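# Sort pins against master gauge into reject and job trays

## Task

Compare every pin with the black-banded master pin: any pin whose size falls short of the master's by more than 0.005 mm goes into the reject tray, and every other pin goes into the job tray. The master itself must end up in neither tray. Finish with both grippers open and moved away from the parts.

## Robot and tools

Robot: two arms, left_arm and right_arm, each ending in a two-finger gripper. They face each other across a table. In the scene frame the origin is the table centre, the table top is at z = +0.020 m and +z is up. left_arm's base sits at (-0.027, +0.455, +0.039) m with quat_wxyz (+0.712, 0, 0, -0.702); right_arm's base sits at (-0.035, -0.457, +0.039) m with quat_wxyz (+0.707, 0, 0, +0.708). Arm names do not match image sides.

Frames: every hand pose, velocity and target an arm reports or receives is in that arm's own base frame, not the scene frame. Fixed cameras and the table use the scene frame. Gripper axes: fingers point along its +x and open and close along its y. end_effector_position is the point between the fingers, about 3 to 4 cm behind the tips; only the last 1.5 cm of each inner finger face is flat.

The row: every motion command is built from rows of 16 plain numbers covering both arms: left_arm x, y, z (metres), qw, qx, qy, qz (unit quaternion, w first), opening; then the same eight for right_arm. Position and quaternion are an absolute pose to reach, in that arm's base frame. Opening runs from -1 to +1: +1 is fully open (0.080 m), empty fingers meet near -0.78, and values below that close no further. Full open to closed takes at least about 0.6 s. To hold a part, command roughly 0.08 below the grip_measured value read at first contact. An arm that should stay put must receive again its last reported pose (from the result before it started staying) and its intended opening, every call; a 0 opening is a real command. Repeat the same quaternion in every row to keep orientation.

execute_actions(actions, cameras): actions is a list of actions; each action is a list of up to 15 rows, one per 1/30 s step; a short table repeats its last row to fill 15 steps. Each action lasts 0.5 s. A target more than 0.6 m from the gripper's current position along any of its axes gets the action rejected for both arms; the whole call is rejected if the first action fails that check or any action is malformed. An empty list just returns state and images. cameras: names to return; omitted, null or ["all"] gives all, [] gives none.

move(target, speed, blend, opening_speed, blocking, cameras): target is one 16-number row or a list of up to 15 rows, with no 0.6 m limit. Each gripper travels in a straight line from its Hand target toward that pose; all paths finish together, at least 0.5 s, capped at 10 s. speed in m/s, 0.002 to 0.5 (default 0.25), rotation capped at twice that in rad/s; one value or one per target. blend in metres rounds corners of a list (0 stops at each). opening_speed, 0.2 or more per second on the opening scale. Openings of later list targets are applied only after the arms stop there. Paths do not avoid obstacles or the other arm, and grippers lag and may overshoot at speed, especially with a straight arm. Avoid paths passing near an arm's own base. blocking=false returns after about 0.5 s while the move continues; a new move takes over from the running one. The result adds a move: line: done, off_target, moving, held, blocked or fault, plus limits (paced = pose was clipped, held = steps withheld). done means within 8 mm and 2 degrees at rest; neither done nor off_target tells you about contact. blocked means the gripper stopped far from its drive point, usually against something, and now holds there.

wait(seconds 0 to 10): lets time pass with current commands; a running move continues. stop(): brakes the running move. zoom_image(camera, region=[x0,y0,x1,y1]) enlarges part of the latest image of cam_head_left, cam_head_right, cam_left_wrist or cam_right_wrist, max 504x504 px, origin top left. show_instructions(): shows the reference page (the instrument sheet). finished_scene(scene): ends the scene irreversibly.

Controller behaviour: each step the command is clipped to within 70 mm and 16 degrees of the measured pose, so one action may fall short; Hand target shows where each arm is actually being driven. Sag from weight and friction can leave the gripper low, short or tilted; small moves may not happen or go sideways, so check position and orientation after each move. A clearance check may withhold commands bringing an arm near the other's forearm, but not gripper-to-gripper contact.

Results: per arm, end_effector_position, end_effector_quat_wxyz, velocities (omitted when joint velocities read within noise), Joint positions (last value is finger opening in metres), grip_measured (same scale as commanded opening, up to about 1 mm off, and up to 0.067 narrower than a firmly held part), grip_effort_n (motor effort, negative closing, capped near 83 N, not pad force), joint torques and external torque estimates, Wrist depth as 7x7 grids in mm (70 to 1000, - for no reading), Tool commands, and step positions for execute_actions. Camera sizes: head cameras 504x504, wrist cameras 896x504.

Avoid: dropping parts or releasing them while moving, parts leaving the table, fast impacts and hard presses, and any collision between the two arms. Contact torque at a joint's limit (waist 18, shoulder 22.3, elbow 22.2, wrist pitch 5.86, wrist yaw 5.84, wrist roll 5.48 N m) freezes that arm for 10 s. Long loaded or stretched holds heat motors; a MOTOR HOT line warns, and 95 °C causes an over-temperature stop. Parts may occasionally be tugged or nudged by outside forces.

Each tool is called after "Request:" as a command line: name --argument value for each argument, lists and objects as JSON in quotes; but a table of rows of numbers goes row by row, as --pt "numbers of a row", without its own name.

Reference images:

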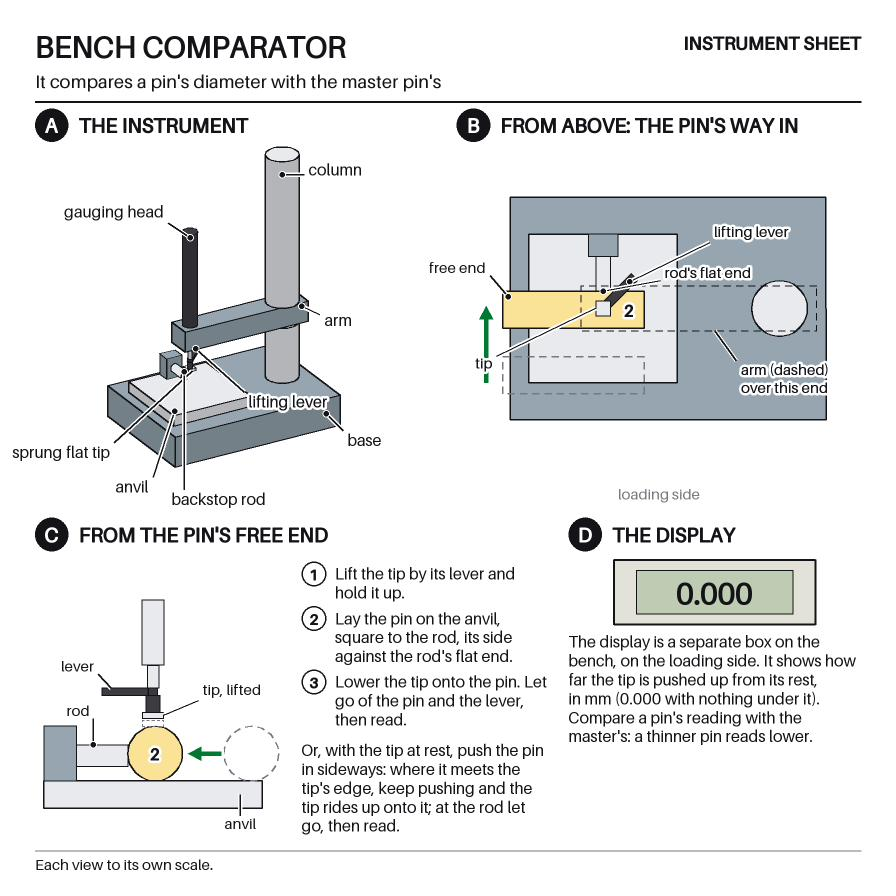

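## Session

Request:
execute_actions --actions '[]'

Scene clock: 0.00 s.
left_arm: end_effector_position=(+0.2457, -0.0836, +0.1260) grip_measured=+0.982 grip_effort_n=n/a end_effector_quat_wxyz=(+0.879, +0.371, +0.171, -0.248) | right_arm: end_effector_position=(+0.1674, -0.1593, +0.3769) grip_measured=+0.984 grip_effort_n=n/a end_effector_quat_wxyz=(+0.903, +0.321, +0.140, -0.248)
Joint positions: left_arm=[-0.294 0.714 0.296 -0.087 0.058 0.736 0.079] | right_arm=[-1.196 0.929 1.38 -1.024 -0.705 0.198 0.079]
Joint velocities: within noise
Joint torques (N m): no reading
External joint torques (N m): no reading
Motor temperatures (°C): left_arm=[29 28 29 32 34 31] | right_arm=[28 28 28 30 33 35]
Heat: left arm: hottest wrist yaw 34 °C (+0.0 °C/min); right arm: hottest wrist roll 35 °C (+0.0 °C/min).
Wrist depth (mm): cam_left_wrist=[- - 142 228 337 277 233 / 535 - 489 208 260 255 216 / - 608 455 190 231 235 204 / - 498 390 240 212 218 190 / 610 466 339 233 203 201 179 / - - 299 258 222 - 165 / - - 275 239 205 85 -] | cam_right_wrist=[- - - - - - - / - - - - - - - / 775 - - 780 - - - / 636 776 851 684 559 484 - / - 597 708 597 528 105 389 / - - 647 547 481 80 - / - - 587 502 443 - -]
Hand target: left_arm +0.2458, -0.0836, +0.1266; +0.879, +0.371, +0.170, -0.248 | right_arm +0.1673, -0.1589, +0.3778; +0.904, +0.320, +0.139, -0.248
Tool commands: left_gripper/opening=+0.982314 right_gripper/opening=+0.984109

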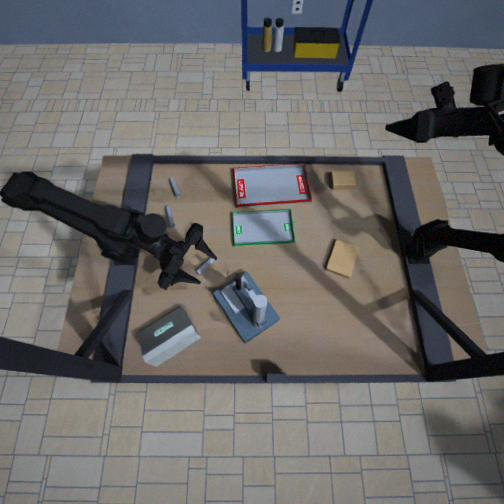

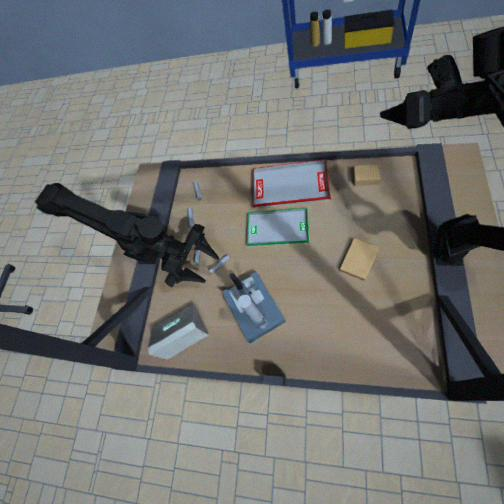

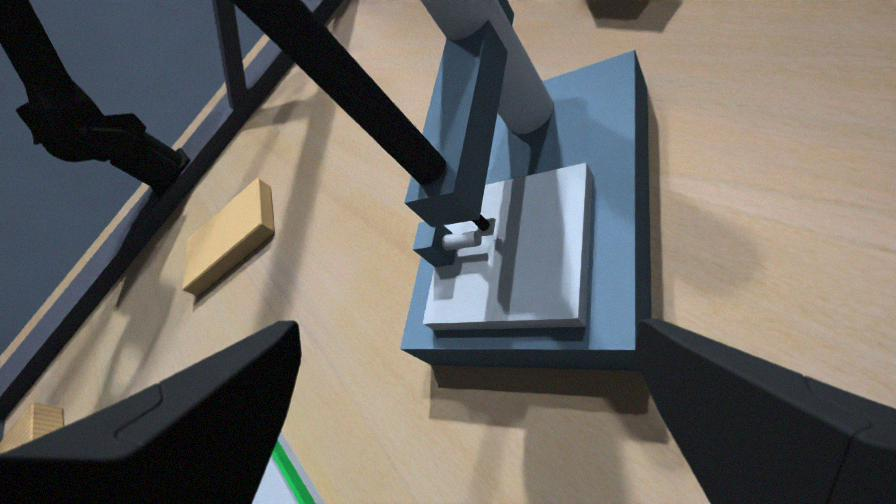

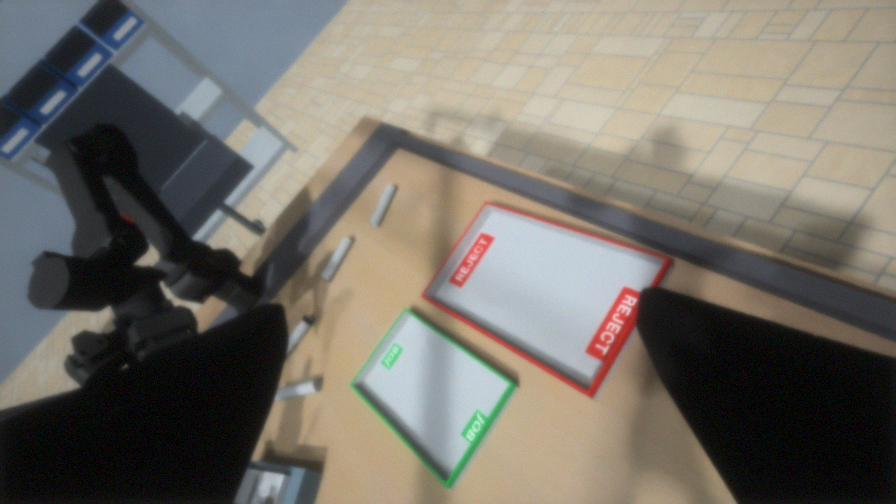

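Request:
zoom_image --camera "cam_head_left" --region '[100, 150, 350, 380]'

Request:
zoom_image --camera "cam_head_right" --region '[130, 150, 350, 370]'

Request:
zoom_image --camera "cam_head_left" --region '[130, 290, 210, 370]'

Scaled by 2.016 from the camera's 504x504 image, which has a finer 720x720 frame.

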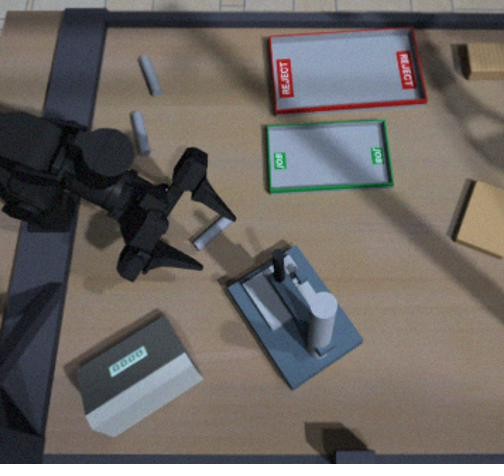

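Scaled by 2.291 from the camera's 504x504 image, which has a finer 720x720 frame.

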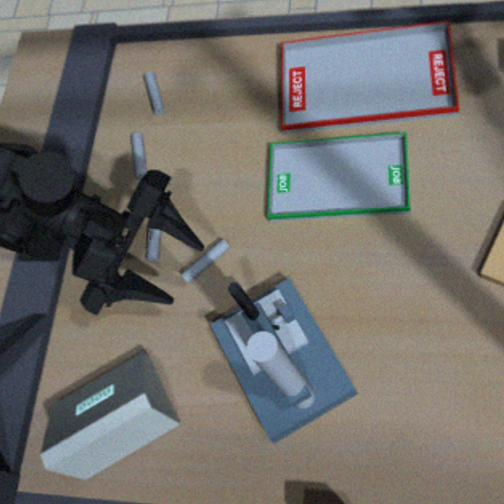

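Scaled by 6.300 from the camera's 504x504 image, which has a finer 720x720 frame.

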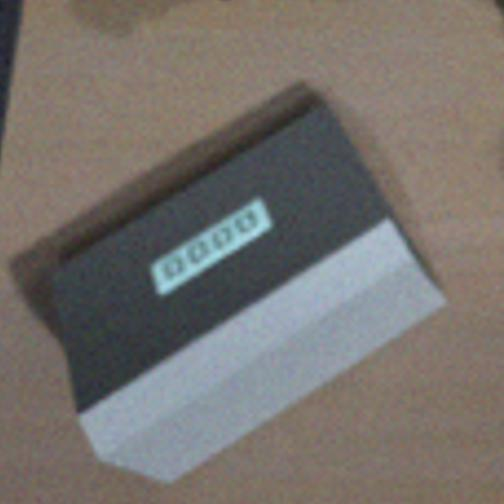

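Request:
move --target '[0.22, 0.0, 0.30, 0.7071, 0, 0.7071, 0, 1, 0.1673, -0.1589, 0.3778, 0.904, 0.320, 0.139, -0.248, 1]'

Scene clock: 25.93 s.
left_arm: end_effector_position=(+0.2208, +0.0000, +0.2957) grip_measured=+0.982 grip_effort_n=-3.0 end_effector_quat_wxyz=(+0.825, +0.006, +0.566, +0.000) | right_arm: end_effector_position=(+0.1674, -0.1593, +0.3769) grip_measured=+0.984 grip_effort_n=-3.5 end_effector_quat_wxyz=(+0.903, +0.321, +0.140, -0.248)
Joint positions: left_arm=[-0.006 1.248 1.622 -1.577 -0.008 0.005 0.079] | right_arm=[-1.196 0.929 1.38 -1.024 -0.705 0.198 0.079]
Joint velocities: within noise
Joint torques (N m): left_arm=[0.3 -3.86 6.39 0.67 0.16 -0.05] | right_arm=[-0.04 -1.79 6.14 1.41 -0.26 0.01]
External joint torques (N m): left_arm=[0.3 -1.08 1.17 -0.26 0.17 -0.05] | right_arm=[-0.04 -0.89 0.67 -0.04 -0.04 0.03]
Motor temperatures (°C): left_arm=[29 29 32 36 34 31] | right_arm=[28 29 33 35 33 35]
Heat: left arm: hottest wrist pitch 36 °C (+9.3 °C/min); right arm: hottest wrist pitch 35 °C (+11.6 °C/min).
Wrist depth (mm): cam_left_wrist=[389 390 393 402 404 375 402 / 388 390 394 398 363 375 410 / 389 392 393 398 371 405 409 / 387 392 394 399 400 403 408 / 388 390 394 396 400 349 304 / 385 - 392 394 397 - 297 / - - 391 393 397 85 -] | cam_right_wrist=[- - - - - - - / - - - - - - - / 478 - - 779 - - - / - 819 861 680 554 481 - / - 825 713 597 530 106 386 / - - 663 553 481 80 - / - - 588 501 443 - -]
Hand target: left_arm +0.2202, +0.0000, +0.2993; +0.828, +0.002, +0.561, +0.000 | right_arm +0.1673, -0.1589, +0.3778; +0.904, +0.320, +0.139, -0.248
Off the commanded pose: left_arm 0.004 m, 21 deg; orientation clipped | right_arm 0.001 m, 0 deg.
joint sent to its limit (left arm) — joint 4 (wrist pitch), lower limit. The joint targets are off in orientation, not in position.
move: off_target (left_arm); limits=paced
camera_calibration:
cam_left_wrist: T_world_to_cam=[[-0.0123285, -0.999436, 0.0312347, -0.000290068], [-0.999407, 0.0113118, -0.0325206, 0.262623], [0.032149, -0.0316171, -0.998983, 0.368109], [0, 0, 0, 1]] pos_world=[0.250629, 0.00837792, 0.376285]

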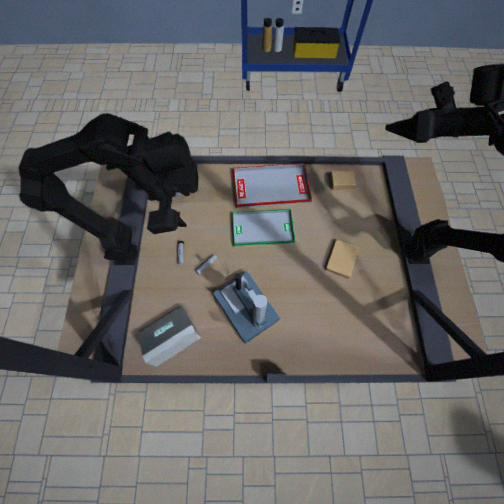

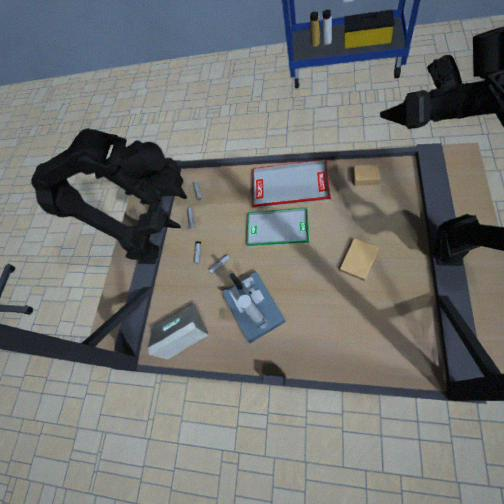

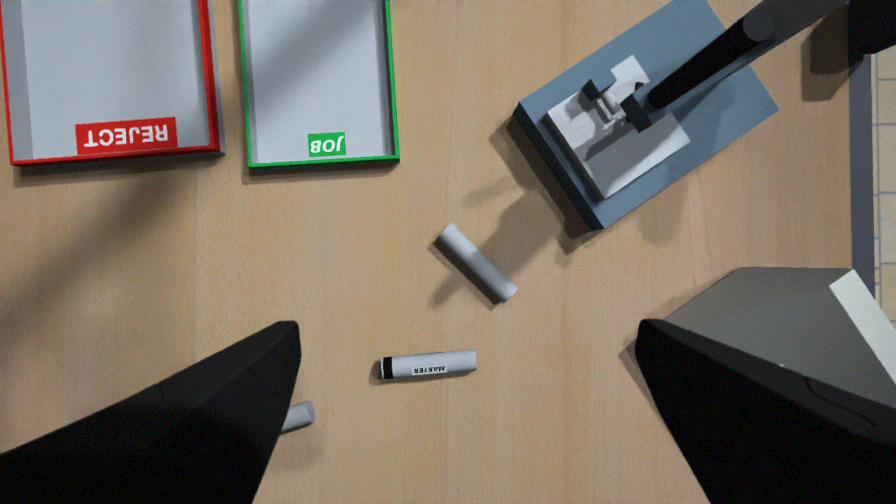

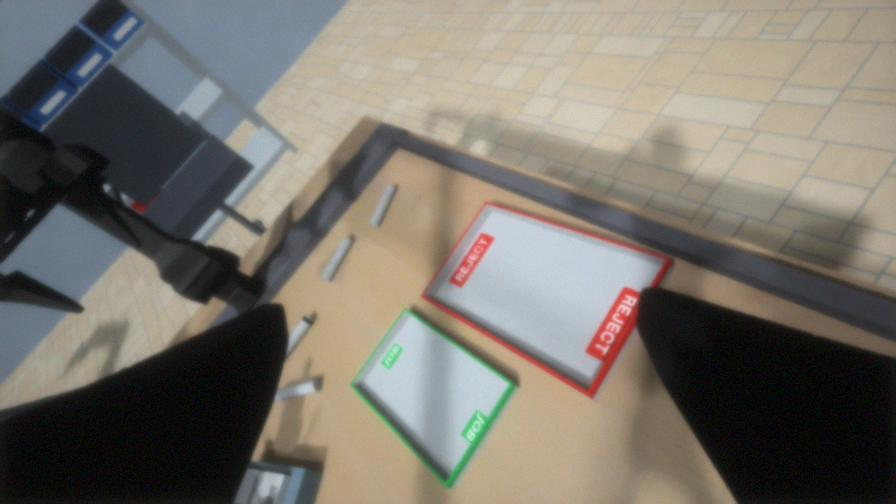

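Request:
zoom_image --camera "cam_left_wrist" --region '[480, 0, 880, 250]'

Request:
zoom_image --camera "cam_left_wrist" --region '[360, 200, 560, 400]'

Scaled by 1.260 from the camera's 896x504 image, which has a finer 1280x720 frame.

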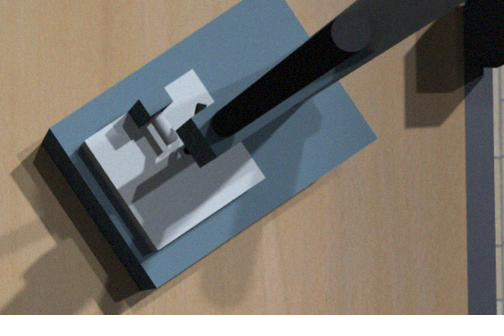

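Scaled by 2.520 from the camera's 896x504 image, which has a finer 1280x720 frame.

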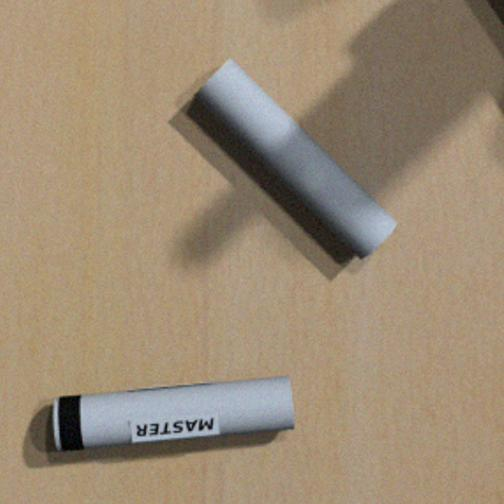

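Request:
move --target '[0.14, -0.24, 0.22, 0.825, 0, 0.566, 0, 1, 0.1673, -0.1589, 0.3778, 0.904, 0.320, 0.139, -0.248, 1]'

Scene clock: 53.20 s.
left_arm: end_effector_position=(+0.1391, -0.2372, +0.2186) grip_measured=+0.982 grip_effort_n=-3.0 end_effector_quat_wxyz=(+0.823, +0.001, +0.569, +0.001) | right_arm: end_effector_position=(+0.1674, -0.1593, +0.3769) grip_measured=+0.984 grip_effort_n=-3.0 end_effector_quat_wxyz=(+0.903, +0.321, +0.140, -0.248)
Joint positions: left_arm=[-1.224 1.492 1.491 -1.445 -0.339 -1.202 0.079] | right_arm=[-1.196 0.929 1.38 -1.024 -0.705 0.198 0.079]
Joint velocities: within noise
Joint torques (N m): left_arm=[-0.28 -4.93 6.83 0.47 -0.48 -0.06] | right_arm=[-0.03 -1.79 6.13 1.41 -0.26 0.01]
External joint torques (N m): left_arm=[-0.28 0.13 1.12 -0.06 -0.22 -0.06] | right_arm=[-0.02 -0.83 0.6 -0.05 -0.04 0.03]
Motor temperatures (°C): left_arm=[29 29 34 34 34 31] | right_arm=[28 29 35 37 33 35]
Heat: left arm: hottest elbow 34 °C (+5.6 °C/min); right arm: hottest wrist pitch 37 °C (+7.9 °C/min).
Wrist depth (mm): cam_left_wrist=[311 311 287 319 322 - - / 310 313 316 318 322 - - / 308 312 315 216 320 - - / 308 311 313 237 209 - - / 308 310 313 256 215 - - / 306 - 312 314 317 - - / - - 311 312 312 85 -] | cam_right_wrist=[- - - - - - - / - - - - - - - / - - 990 772 - - - / - 996 850 687 559 483 - / - 817 718 598 530 106 389 / - - 655 546 479 80 - / - - 590 502 443 - -]
Hand target: left_arm +0.1400, -0.2399, +0.2200; +0.825, +0.000, +0.566, +0.000 | right_arm +0.1673, -0.1589, +0.3778; +0.904, +0.320, +0.139, -0.248
Off the commanded pose: left_arm 0.003 m, 0 deg | right_arm 0.001 m, 0 deg.
move: done
camera_calibration:
cam_left_wrist: T_world_to_cam=[[-0.00398143, -0.999262, 0.0382108, -0.238572], [-0.999678, 0.00301932, -0.0252037, 0.177591], [0.0250698, -0.0382988, -0.998952, 0.285644], [0, 0, 0, 1]] pos_world=[0.169423, -0.227992, 0.298937]

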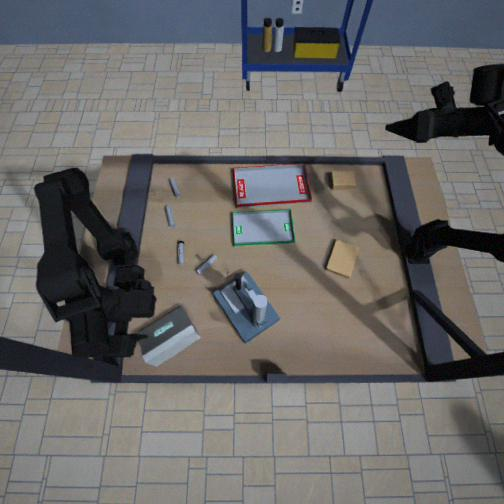

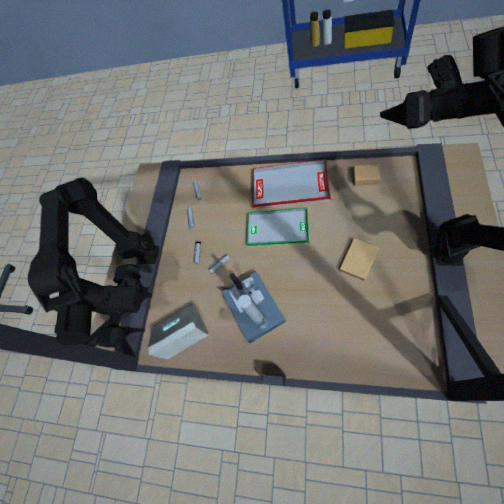

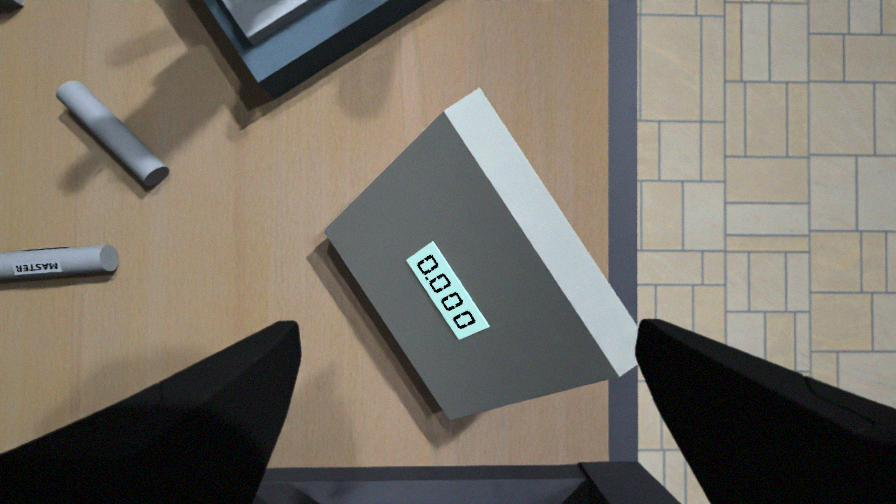

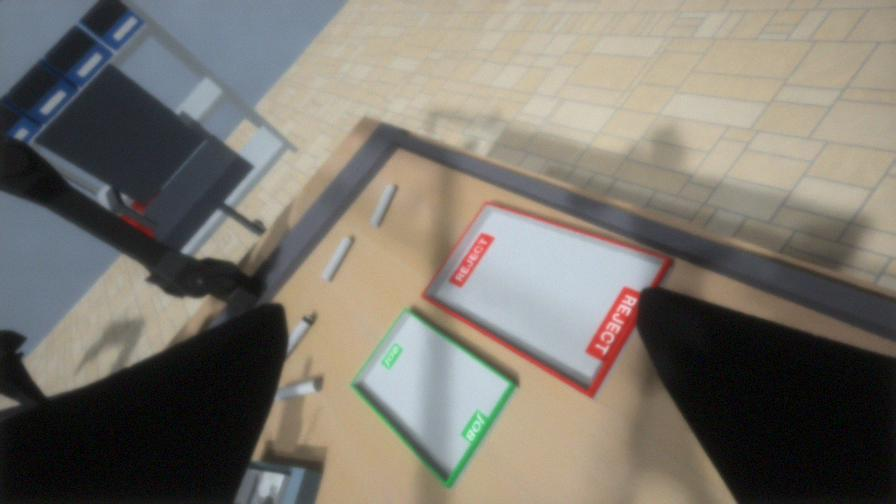

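Request:
move --target '[0.297, -0.07, 0.25, 0.719, 0.2767, 0.4942, -0.4027, 1, 0.1673, -0.1589, 0.3778, 0.904, 0.320, 0.139, -0.248, 1]' --cameras '["cam_left_wrist"]'

Scene clock: 67.30 s.
left_arm: end_effector_position=(+0.2947, -0.0700, +0.2489) grip_measured=+0.982 grip_effort_n=-3.5 end_effector_quat_wxyz=(+0.718, +0.278, +0.496, -0.401) | right_arm: end_effector_position=(+0.1674, -0.1593, +0.3769) grip_measured=+0.984 grip_effort_n=-3.0 end_effector_quat_wxyz=(+0.903, +0.321, +0.140, -0.248)
Joint positions: left_arm=[-0.093 1.558 1.675 -1.464 0.286 0.896 0.079] | right_arm=[-1.196 0.929 1.38 -1.024 -0.705 0.198 0.079]
Joint velocities: within noise
Joint torques (N m): left_arm=[0.28 -5.39 6.86 0.46 0.41 0.09] | right_arm=[-0.03 -1.79 6.13 1.41 -0.26 0.01]
External joint torques (N m): left_arm=[0.28 0.35 1.08 -0.23 0.19 0.09] | right_arm=[-0.05 -0.81 0.62 -0.04 -0.03 0.03]
Motor temperatures (°C): left_arm=[29 30 34 34 34 31] | right_arm=[28 29 36 38 33 35]
Heat: left arm: hottest elbow 34 °C (+4.0 °C/min); right arm: hottest wrist pitch 38 °C (+6.1 °C/min).
Wrist depth (mm): cam_left_wrist=[336 339 341 317 352 357 - / 335 339 341 316 351 256 246 / 334 339 341 306 351 285 281 / 333 337 342 346 349 320 352 / 332 337 343 346 350 357 359 / 330 - 343 345 350 - 339 / - - 342 345 350 85 -] | cam_right_wrist=[- - - - - - - / - - - - - - - / 641 - 979 769 - - - / - 819 865 693 561 486 - / 405 822 717 597 533 105 385 / - - 663 545 485 80 - / - - 579 507 440 - -]
Hand target: left_arm +0.2970, -0.0700, +0.2500; +0.719, +0.277, +0.494, -0.403 | right_arm +0.1673, -0.1589, +0.3778; +0.904, +0.320, +0.139, -0.248
Off the commanded pose: left_arm 0.003 m, 0 deg | right_arm 0.001 m, 0 deg.
move: done
camera_calibration:
cam_left_wrist: T_world_to_cam=[[-0.854077, -0.518683, 0.0389785, 0.21199], [-0.519754, 0.853942, -0.0252603, 0.251519], [-0.0201833, -0.0418335, -0.998921, 0.331471], [0, 0, 0, 1]] pos_world=[0.318474, -0.0909609, 0.329203]
Images, in order (width x height): cam_left_wrist 896x504.

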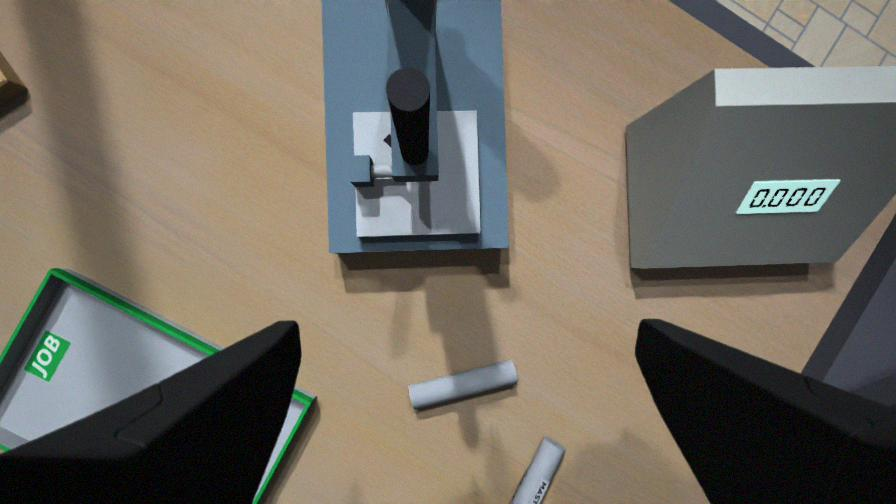

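Request:
move --pt "0.22 0.05 0.20 0.6865 0.2561 0.2844 -0.6182 1 0.1673 -0.1589 0.3778 0.904 0.320 0.139 -0.248 1" --pt "0.166 0.064 0.10 0.6865 0.2561 0.2844 -0.6182 0.3 0.1673 -0.1589 0.3778 0.904 0.320 0.139 -0.248 1" --cameras '["cam_left_wrist", "cam_head_left"]' --blend 0.03

Scene clock: 104.53 s.
left_arm: end_effector_position=(+0.1683, +0.0647, +0.1027) grip_measured=+0.304 grip_effort_n=-18.8 end_effector_quat_wxyz=(+0.687, +0.263, +0.283, -0.615) | right_arm: end_effector_position=(+0.1674, -0.1593, +0.3769) grip_measured=+0.984 grip_effort_n=-3.0 end_effector_quat_wxyz=(+0.903, +0.321, +0.140, -0.248)
Joint positions: left_arm=[0.828 1.629 0.981 -1.493 0.562 2.467 0.049] | right_arm=[-1.196 0.929 1.38 -1.024 -0.705 0.198 0.079]
Joint velocities: within noise
Joint torques (N m): left_arm=[0.29 -4.49 3.18 -0.56 0.15 0.1] | right_arm=[-0.04 -1.79 6.14 1.41 -0.26 0.01]
External joint torques (N m): left_arm=[0.28 0.3 -1.1 0.1 -0.17 0.1] | right_arm=[-0.04 -0.84 0.64 -0.05 -0.04 0.03]
Motor temperatures (°C): left_arm=[29 31 34 33 34 31] | right_arm=[28 29 37 39 33 35]
Heat: left arm: hottest elbow 34 °C (+0.0 °C/min); right arm: hottest wrist pitch 39 °C (+2.0 °C/min).
Wrist depth (mm): cam_left_wrist=[222 232 283 282 289 284 263 / 224 249 260 263 266 263 245 / 236 237 240 243 245 244 227 / 219 221 219 224 228 229 203 / 205 207 210 207 214 215 172 / 193 198 95 194 194 80 182 / - - 183 186 185 - -] | cam_right_wrist=[- - - - - - - / 538 552 - - - - - / 652 - 865 769 - - - / - 721 796 684 560 485 - / - 827 710 597 533 106 386 / - - 662 549 486 80 - / - - 583 500 441 - -]
Hand target: left_arm +0.1660, +0.0639, +0.1000; +0.686, +0.256, +0.284, -0.618 | right_arm +0.1673, -0.1589, +0.3778; +0.904, +0.320, +0.139, -0.248
Off the commanded pose: left_arm 0.004 m, 1 deg | right_arm 0.001 m, 0 deg.
move: done
camera_calibration:
cam_left_wrist: T_world_to_cam=[[-0.996167, -0.0844983, 0.0226147, 0.177087], [-0.0860325, 0.899749, -0.427844, 0.0324927], [0.0158046, -0.42815, -0.903569, 0.197703], [0, 0, 0, 1]] pos_world=[0.176079, 0.070375, 0.188536]
Images, in order (width x height): cam_head_left 504x504, cam_left_wrist 896x504.

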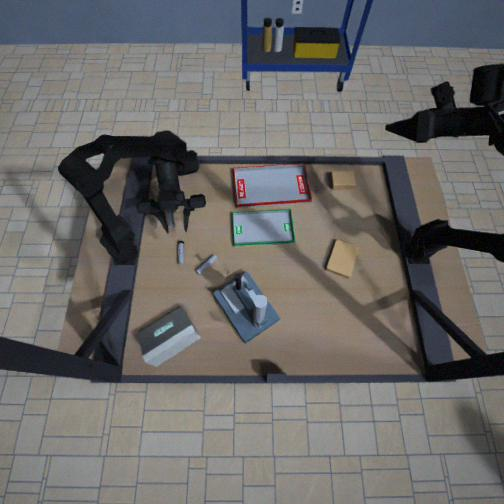

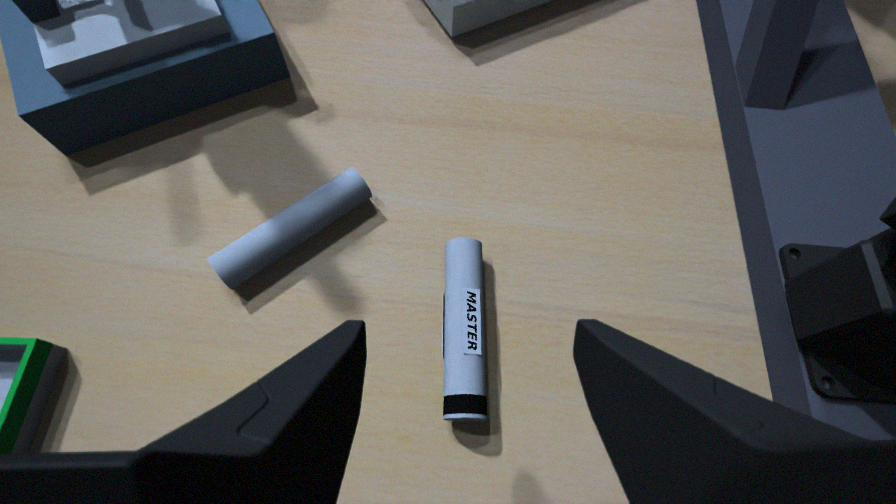

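Request:
move --target '[0.165, 0.0515, 0.045, 0.6812, 0.2586, 0.2822, -0.6242, 0.1, 0.1673, -0.1589, 0.3778, 0.904, 0.320, 0.139, -0.248, 1]' --cameras '["cam_left_wrist"]'

Scene clock: 113.37 s.
left_arm: end_effector_position=(+0.1661, +0.0546, +0.0467) grip_measured=+0.103 grip_effort_n=-18.8 end_effector_quat_wxyz=(+0.680, +0.266, +0.284, -0.621) | right_arm: end_effector_position=(+0.1674, -0.1593, +0.3769) grip_measured=+0.984 grip_effort_n=-3.0 end_effector_quat_wxyz=(+0.903, +0.321, +0.140, -0.248)
Joint positions: left_arm=[0.795 1.715 0.825 -1.239 0.563 2.449 0.04] | right_arm=[-1.196 0.929 1.38 -1.024 -0.705 0.198 0.079]
Joint velocities: within noise
Joint torques (N m): left_arm=[-0.33 -4.48 2.69 -0.55 0.53 -0.05] | right_arm=[-0.03 -1.79 6.14 1.41 -0.26 0.01]
External joint torques (N m): left_arm=[-0.35 0.3 -1.01 0.07 0.21 -0.05] | right_arm=[-0.04 -0.86 0.68 -0.03 -0.04 0.03]
Motor temperatures (°C): left_arm=[29 31 33 33 34 31] | right_arm=[28 29 37 39 33 35]
Heat: left arm: hottest wrist yaw 34 °C (+0.0 °C/min); right arm: hottest wrist pitch 39 °C (+2.0 °C/min).
Wrist depth (mm): cam_left_wrist=[191 199 203 206 208 211 188 / 183 185 187 189 192 194 178 / 170 158 171 175 177 179 175 / 157 158 161 159 165 167 165 / 148 150 151 148 154 155 155 / 140 142 80 141 97 146 147 / - - - 134 133 - -] | cam_right_wrist=[- - - - - - - / 555 - - - - - - / 625 699 645 772 - - - / - 741 779 676 562 487 - / - 819 704 600 527 105 385 / - - 666 552 485 80 - / - - 583 501 443 - -]
Hand target: left_arm +0.1650, +0.0516, +0.0451; +0.681, +0.259, +0.282, -0.624 | right_arm +0.1673, -0.1589, +0.3778; +0.904, +0.320, +0.139, -0.248
Off the commanded pose: left_arm 0.004 m, 1 deg | right_arm 0.001 m, 0 deg.
move: done
camera_calibration:
cam_left_wrist: T_world_to_cam=[[-0.997524, -0.065533, 0.0255201, 0.174368], [-0.0701777, 0.903943, -0.421855, 0.0143077], [0.00457667, -0.422601, -0.906304, 0.144453], [0, 0, 0, 1]] pos_world=[0.17428, 0.0595397, 0.132504]
Images, in order (width x height): cam_left_wrist 896x504.

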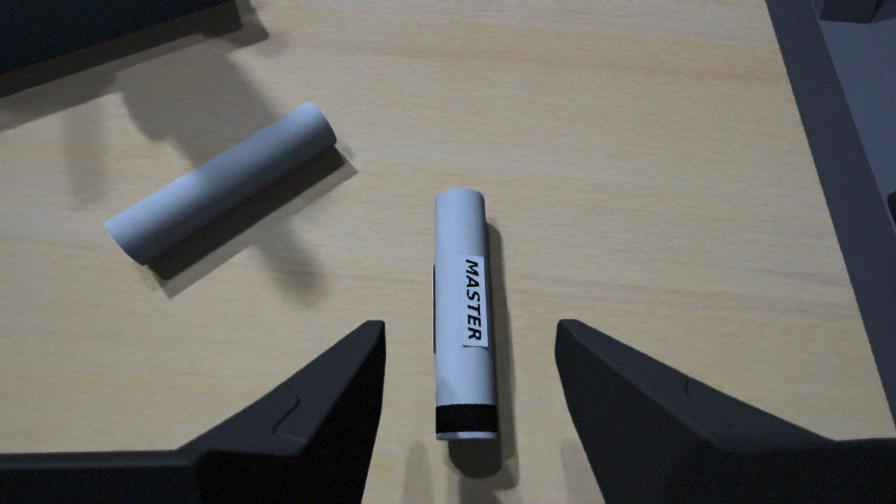

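Request:
move --target '[0.165, 0.050, 0.013, 0.6812, 0.2586, 0.2822, -0.6242, 0.1, 0.1673, -0.1589, 0.3778, 0.904, 0.320, 0.139, -0.248, 1]' --cameras '["cam_left_wrist"]' --speed 0.1

Scene clock: 117.33 s.
left_arm: end_effector_position=(+0.1662, +0.0532, +0.0144) grip_measured=+0.103 grip_effort_n=-18.8 end_effector_quat_wxyz=(+0.680, +0.266, +0.284, -0.622) | right_arm: end_effector_position=(+0.1674, -0.1593, +0.3769) grip_measured=+0.984 grip_effort_n=-3.0 end_effector_quat_wxyz=(+0.903, +0.321, +0.140, -0.248)
Joint positions: left_arm=[0.79 1.806 0.769 -1.091 0.565 2.444 0.04] | right_arm=[-1.196 0.929 1.38 -1.024 -0.705 0.198 0.079]
Joint velocities: within noise
Joint torques (N m): left_arm=[-0.34 -4.71 2.26 -0.55 0.53 -0.05] | right_arm=[-0.03 -1.79 6.13 1.41 -0.26 0.01]
External joint torques (N m): left_arm=[-0.36 0.26 -0.93 0.08 0.21 -0.05] | right_arm=[-0.03 -0.79 0.57 -0.06 -0.03 0.03]
Motor temperatures (°C): left_arm=[29 31 33 33 34 31] | right_arm=[28 29 37 39 33 35]
Heat: left arm: hottest wrist yaw 34 °C (+0.0 °C/min); right arm: hottest wrist pitch 39 °C (+1.0 °C/min).
Wrist depth (mm): cam_left_wrist=[155 157 159 161 163 166 165 / 143 127 144 149 150 152 154 / 119 132 135 133 138 140 142 / 124 125 126 112 130 130 132 / 115 117 118 105 120 121 123 / 109 111 81 109 98 114 115 / - - - 104 105 - -] | cam_right_wrist=[- - - - - - - / 576 - - - - - - / 619 651 665 778 - - - / - 761 736 687 558 484 - / - 811 691 600 527 105 385 / - - 655 551 487 80 - / - - 581 498 445 - -]
Hand target: left_arm +0.1649, +0.0500, +0.0130; +0.681, +0.258, +0.282, -0.624 | right_arm +0.1673, -0.1589, +0.3778; +0.904, +0.320, +0.139, -0.248
Off the commanded pose: left_arm 0.004 m, 1 deg | right_arm 0.001 m, 0 deg.
move: done
camera_calibration:
cam_left_wrist: T_world_to_cam=[[-0.997511, -0.0653252, 0.0265462, 0.175169], [-0.0704211, 0.903701, -0.422334, 0.00203325], [0.00359926, -0.423152, -0.906052, 0.114792], [0, 0, 0, 1]] pos_world=[0.174463, 0.0581798, 0.100216]
Images, in order (width x height): cam_left_wrist 896x504.

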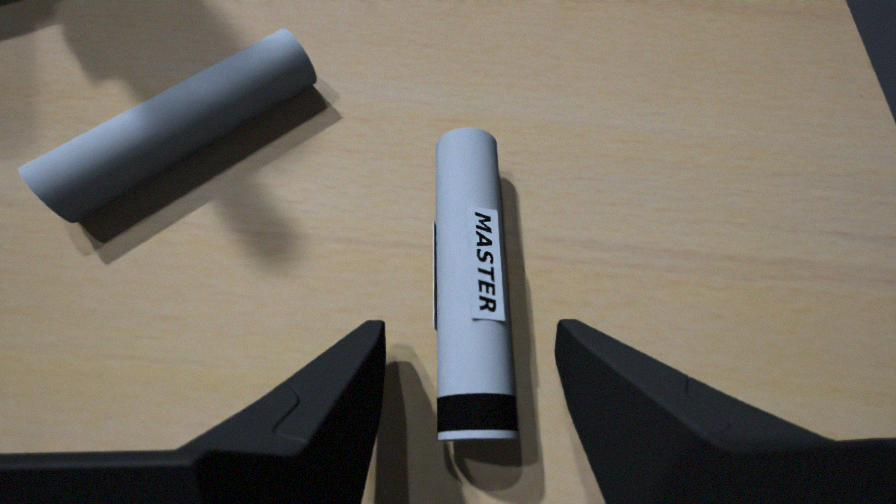

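Request:
move --target '[0.165, 0.051, 0.009, 0.6812, 0.2586, 0.2822, -0.6242, 0.1, 0.1673, -0.1589, 0.3778, 0.904, 0.320, 0.139, -0.248, 1]' --cameras '["cam_left_wrist"]' --speed 0.03

Request:
move --target '[0.165, 0.051, 0.009, 0.6812, 0.2586, 0.2822, -0.6242, -0.55, 0.1673, -0.1589, 0.3778, 0.904, 0.320, 0.139, -0.248, 1]' --cameras '["cam_left_wrist"]' --opening_speed 0.6

Scene clock: 124.57 s.
left_arm: end_effector_position=(+0.1666, +0.0535, +0.0113) grip_measured=+0.103 grip_effort_n=-18.8 end_effector_quat_wxyz=(+0.680, +0.265, +0.284, -0.622) | right_arm: end_effector_position=(+0.1674, -0.1593, +0.3769) grip_measured=+0.984 grip_effort_n=-3.5 end_effector_quat_wxyz=(+0.903, +0.321, +0.140, -0.248)
Joint positions: left_arm=[0.79 1.82 0.768 -1.078 0.566 2.444 0.04] | right_arm=[-1.196 0.929 1.38 -1.024 -0.705 0.198 0.079]
Joint velocities: within noise
Joint torques (N m): left_arm=[-0.04 -4.42 2.19 -0.31 0.47 0.05] | right_arm=[-0.03 -1.79 6.14 1.41 -0.26 0.01]
External joint torques (N m): left_arm=[-0.05 0.59 -0.92 0.31 0.15 0.05] | right_arm=[-0.04 -0.79 0.6 -0.05 -0.03 0.03]
Motor temperatures (°C): left_arm=[29 31 33 33 34 31] | right_arm=[28 29 37 39 33 35]
Heat: left arm: hottest wrist yaw 34 °C (+0.0 °C/min); right arm: hottest wrist pitch 39 °C (+1.0 °C/min).
Wrist depth (mm): cam_left_wrist=[151 152 154 157 159 161 163 / 139 124 141 145 146 148 150 / 118 128 131 129 135 137 138 / 120 121 122 109 127 127 129 / 112 114 115 112 117 118 120 / 106 108 81 107 98 112 112 / - - - 102 102 - -] | cam_right_wrist=[- - - - - - - / 574 - - - - - - / 602 647 650 776 - - - / - 768 696 691 560 485 - / - 845 672 595 531 106 384 / - - 655 549 484 80 - / - - 586 502 441 - -]
Hand target: left_arm +0.1650, +0.0510, +0.0091; +0.681, +0.259, +0.282, -0.624 | right_arm +0.1673, -0.1589, +0.3778; +0.904, +0.320, +0.139, -0.248
Off the commanded pose: left_arm 0.004 m, 1 deg | right_arm 0.001 m, 0 deg.
move: done
camera_calibration:
cam_left_wrist: T_world_to_cam=[[-0.997467, -0.0654839, 0.0277599, 0.175638], [-0.0710745, 0.903017, -0.423684, 0.00060407], [0.00267685, -0.424584, -0.905384, 0.112284], [0, 0, 0, 1]] pos_world=[0.174936, 0.05863, 0.0970404]
Images, in order (width x height): cam_left_wrist 896x504.

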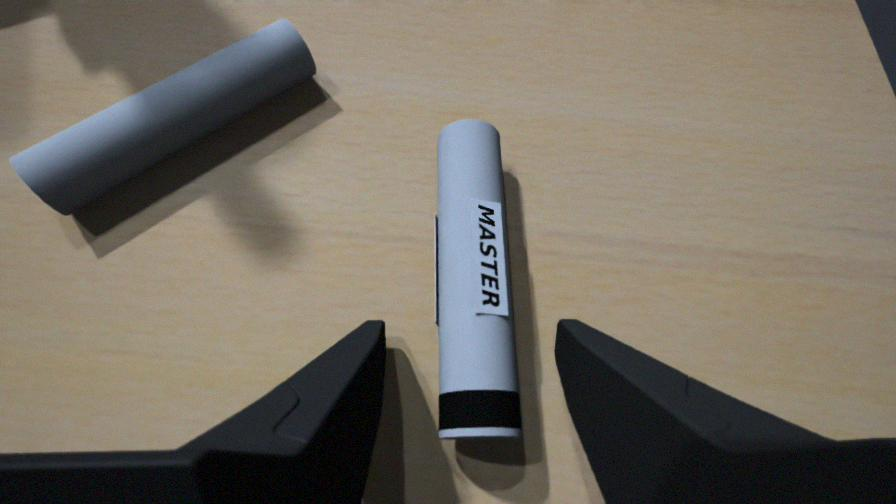

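Scene clock: 125.87 s.
left_arm: end_effector_position=(+0.1665, +0.0530, +0.0113) grip_measured=-0.467 grip_effort_n=-83.5 end_effector_quat_wxyz=(+0.681, +0.264, +0.283, -0.622) | right_arm: end_effector_position=(+0.1674, -0.1593, +0.3769) grip_measured=+0.984 grip_effort_n=-3.5 end_effector_quat_wxyz=(+0.903, +0.321, +0.140, -0.248)
Joint positions: left_arm=[0.79 1.82 0.767 -1.079 0.568 2.444 0.014] | right_arm=[-1.196 0.929 1.38 -1.024 -0.705 0.198 0.079]
Joint velocities: within noise
Joint torques (N m): left_arm=[-0.05 -4.46 2.32 -0.26 0.41 0.05] | right_arm=[-0.03 -1.8 6.15 1.41 -0.26 0.01]
External joint torques (N m): left_arm=[-0.07 0.52 -0.82 0.35 0.08 0.05] | right_arm=[-0.04 -0.89 0.66 -0.04 -0.03 0.03]
Motor temperatures (°C): left_arm=[29 31 33 33 34 31] | right_arm=[28 29 37 39 33 35]
Heat: left arm: hottest wrist yaw 34 °C (+0.0 °C/min); right arm: hottest wrist pitch 39 °C (+1.0 °C/min).
Wrist depth (mm): cam_left_wrist=[151 153 155 157 159 162 163 / 139 124 141 146 147 148 151 / 118 129 132 129 135 137 139 / 121 122 123 109 127 127 129 / 113 114 115 101 118 119 120 / 106 107 109 - 76 112 112 / - - - 101 - - -] | cam_right_wrist=[- - - - - - - / 574 - - - - - - / 616 650 658 775 - - - / - 757 694 682 565 484 - / - 816 677 600 531 105 389 / - - 656 554 486 80 - / - - 580 500 441 - -]
Hand target: left_arm +0.1650, +0.0510, +0.0091; +0.681, +0.259, +0.282, -0.624 | right_arm +0.1673, -0.1589, +0.3778; +0.904, +0.320, +0.139, -0.248
Off the commanded pose: left_arm 0.003 m, 1 deg | right_arm 0.001 m, 0 deg.
move: done
camera_calibration:
cam_left_wrist: T_world_to_cam=[[-0.997395, -0.0664253, 0.028119, 0.175521], [-0.0720722, 0.901886, -0.425919, 0.00128295], [0.00293165, -0.426837, -0.904324, 0.112187], [0, 0, 0, 1]] pos_world=[0.174828, 0.0583874, 0.0970641]
Images, in order (width x height): cam_left_wrist 896x504.

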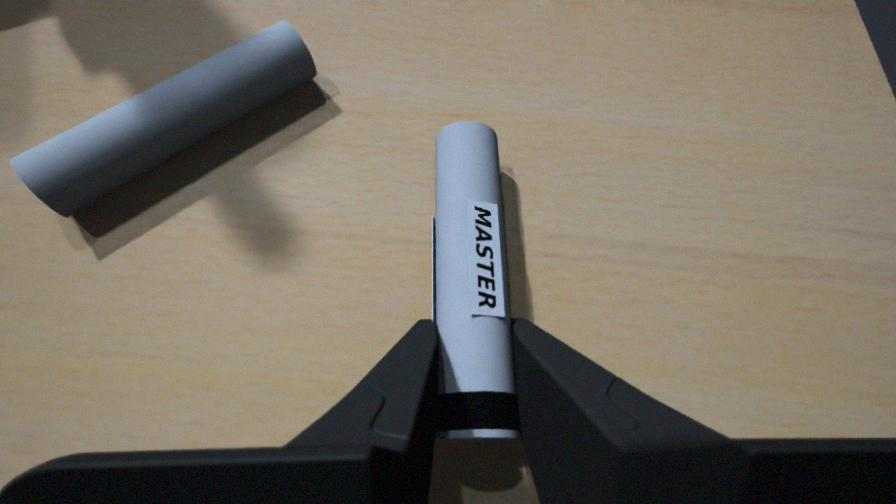

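Request:
move --pt "0.168 0.053 0.07 0.6812 0.2586 0.2822 -0.6242 -0.55 0.1673 -0.1589 0.3778 0.904 0.320 0.139 -0.248 1" --pt "0.28 -0.06 0.10 0.8119 0.1826 0.3363 -0.4409 -0.55 0.1673 -0.1589 0.3778 0.904 0.320 0.139 -0.248 1" --pt "0.297 -0.097 0.085 0.8119 0.1826 0.3363 -0.4409 -0.55 0.1673 -0.1589 0.3778 0.904 0.320 0.139 -0.248 1" --cameras '["cam_left_wrist", "cam_head_left"]' --blend 0.02

Scene clock: 140.70 s.
left_arm: end_effector_position=(+0.2988, -0.0961, +0.0883) grip_measured=-0.467 grip_effort_n=-83.5 end_effector_quat_wxyz=(+0.814, +0.184, +0.333, -0.440) | right_arm: end_effector_position=(+0.1674, -0.1593, +0.3769) grip_measured=+0.984 grip_effort_n=-3.0 end_effector_quat_wxyz=(+0.903, +0.321, +0.140, -0.248)
Joint positions: left_arm=[-0.029 1.418 0.719 -0.346 0.62 0.796 0.014] | right_arm=[-1.196 0.929 1.38 -1.024 -0.705 0.198 0.079]
Joint velocities: within noise
Joint torques (N m): left_arm=[-0.34 -4.97 4.8 1.27 0.32 -0.05] | right_arm=[-0.03 -1.79 6.14 1.41 -0.26 0.01]
External joint torques (N m): left_arm=[-0.33 -0.18 -1.15 0.19 -0.04 -0.05] | right_arm=[-0.04 -0.81 0.62 -0.04 -0.04 0.03]
Motor temperatures (°C): left_arm=[29 31 32 33 34 31] | right_arm=[28 29 37 40 33 35]
Heat: left arm: hottest wrist yaw 34 °C (+0.0 °C/min); right arm: hottest wrist pitch 40 °C (+2.0 °C/min).
Wrist depth (mm): cam_left_wrist=[255 257 75 221 270 277 - / 235 237 85 203 247 251 248 / 217 218 102 117 227 231 161 / 202 201 150 108 209 211 161 / 189 187 152 102 196 199 155 / 178 174 - - 81 187 162 / - - - 168 - - -] | cam_right_wrist=[- - - - - - - / - - - - - - - / 641 - 995 776 - - - / 520 807 858 677 564 486 - / - 497 718 600 534 106 386 / - - 650 547 485 80 - / - - 586 504 445 - -]
Hand target: left_arm +0.2970, -0.0970, +0.0850; +0.812, +0.183, +0.336, -0.441 | right_arm +0.1673, -0.1589, +0.3778; +0.904, +0.320, +0.139, -0.248
Off the commanded pose: left_arm 0.004 m, 1 deg | right_arm 0.001 m, 0 deg.
move: done
camera_calibration:
cam_left_wrist: T_world_to_cam=[[-0.848916, -0.527799, 0.0277576, 0.20678], [-0.484764, 0.756621, -0.438781, 0.288604], [0.210587, -0.385944, -0.898165, 0.059099], [0, 0, 0, 1]] pos_world=[0.302998, -0.0864163, 0.173975]
Images, in order (width x height): cam_head_left 504x504, cam_left_wrist 896x504.

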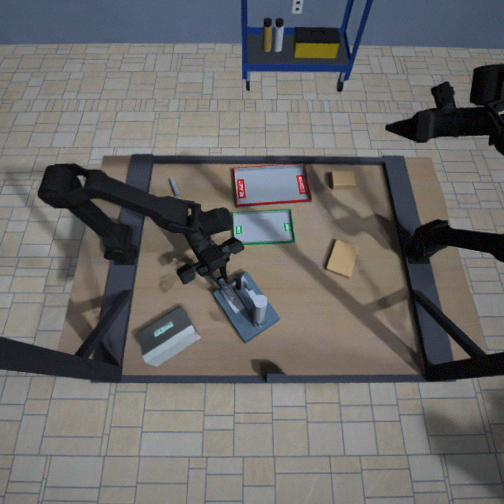

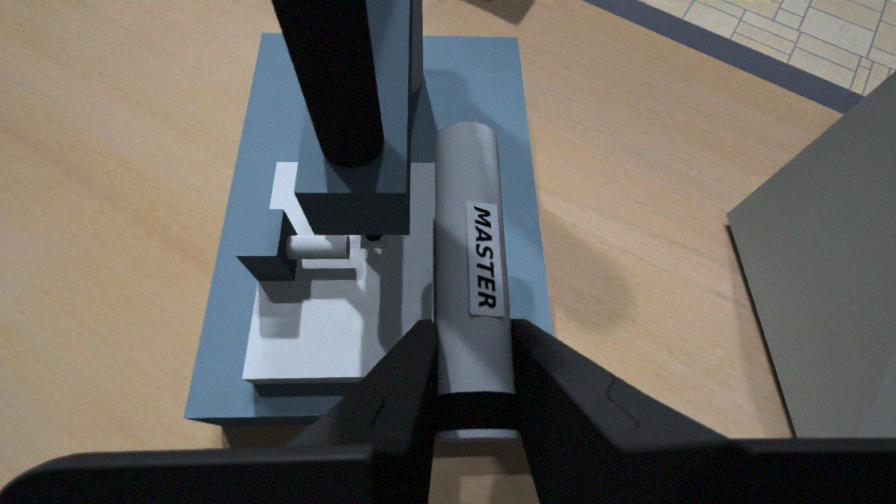

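Request:
move --pt "0.2997 -0.1012 0.070 0.8158 0.1796 0.338 -0.4337 -0.55 0.1673 -0.1589 0.3778 0.904 0.320 0.139 -0.248 1" --pt "0.2997 -0.1012 0.052 0.8158 0.1796 0.338 -0.4337 -0.55 0.1673 -0.1589 0.3778 0.904 0.320 0.139 -0.248 1" --cameras '["cam_left_wrist"]' --blend 0.005 --speed '[0.1, 0.05]'

Scene clock: 164.40 s.
left_arm: end_effector_position=(+0.3018, -0.1003, +0.0550) grip_measured=-0.467 grip_effort_n=-83.5 end_effector_quat_wxyz=(+0.817, +0.181, +0.335, -0.432) | right_arm: end_effector_position=(+0.1674, -0.1593, +0.3769) grip_measured=+0.984 grip_effort_n=-3.5 end_effector_quat_wxyz=(+0.903, +0.321, +0.140, -0.248)
Joint positions: left_arm=[-0.051 1.503 0.635 -0.153 0.6 0.754 0.014] | right_arm=[-1.196 0.929 1.38 -1.024 -0.705 0.198 0.079]
Joint velocities: within noise
Joint torques (N m): left_arm=[-0.34 -5.17 4.46 1.31 0.32 -0.06] | right_arm=[-0.04 -1.79 6.14 1.41 -0.26 0.01]
External joint torques (N m): left_arm=[-0.32 -0.27 -0.98 0.22 -0.02 -0.06] | right_arm=[-0.02 -0.76 0.62 -0.03 -0.04 0.03]
Motor temperatures (°C): left_arm=[29 32 33 35 34 31] | right_arm=[28 29 38 40 33 35]
Heat: left arm: hottest wrist pitch 35 °C (+2.0 °C/min); right arm: hottest wrist pitch 40 °C (+1.0 °C/min).
Wrist depth (mm): cam_left_wrist=[210 211 - 176 219 225 230 / 193 191 74 162 201 206 209 / 179 150 117 118 183 189 163 / 166 133 126 109 144 175 163 / 155 123 119 101 158 164 161 / 144 119 113 - 81 154 152 / - - - 138 - - -] | cam_right_wrist=[- - - - - - - / - - - - - - - / 638 - 992 768 - - - / 555 768 862 689 559 481 - / - 528 721 599 531 105 388 / - - 642 556 486 80 - / - - 584 496 446 - -]
Hand target: left_arm +0.2997, -0.1012, +0.0520; +0.816, +0.180, +0.338, -0.434 | right_arm +0.1673, -0.1589, +0.3778; +0.904, +0.320, +0.139, -0.248
Off the commanded pose: left_arm 0.004 m, 0 deg | right_arm 0.001 m, 0 deg.
move: done
camera_calibration:
cam_left_wrist: T_world_to_cam=[[-0.839325, -0.542894, 0.0282686, 0.203516], [-0.498459, 0.747791, -0.438574, 0.281865], [0.21696, -0.382197, -0.898251, 0.0254248], [0, 0, 0, 1]] pos_world=[0.305798, -0.090571, 0.140703]
Images, in order (width x height): cam_left_wrist 896x504.

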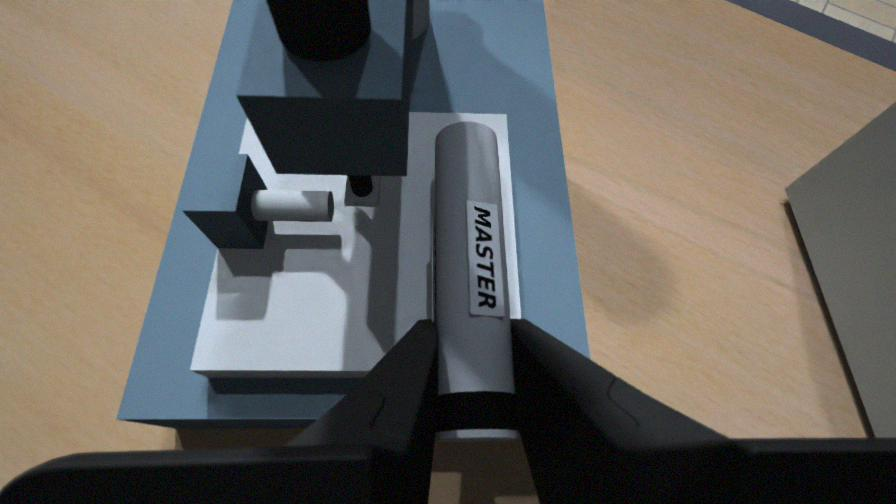

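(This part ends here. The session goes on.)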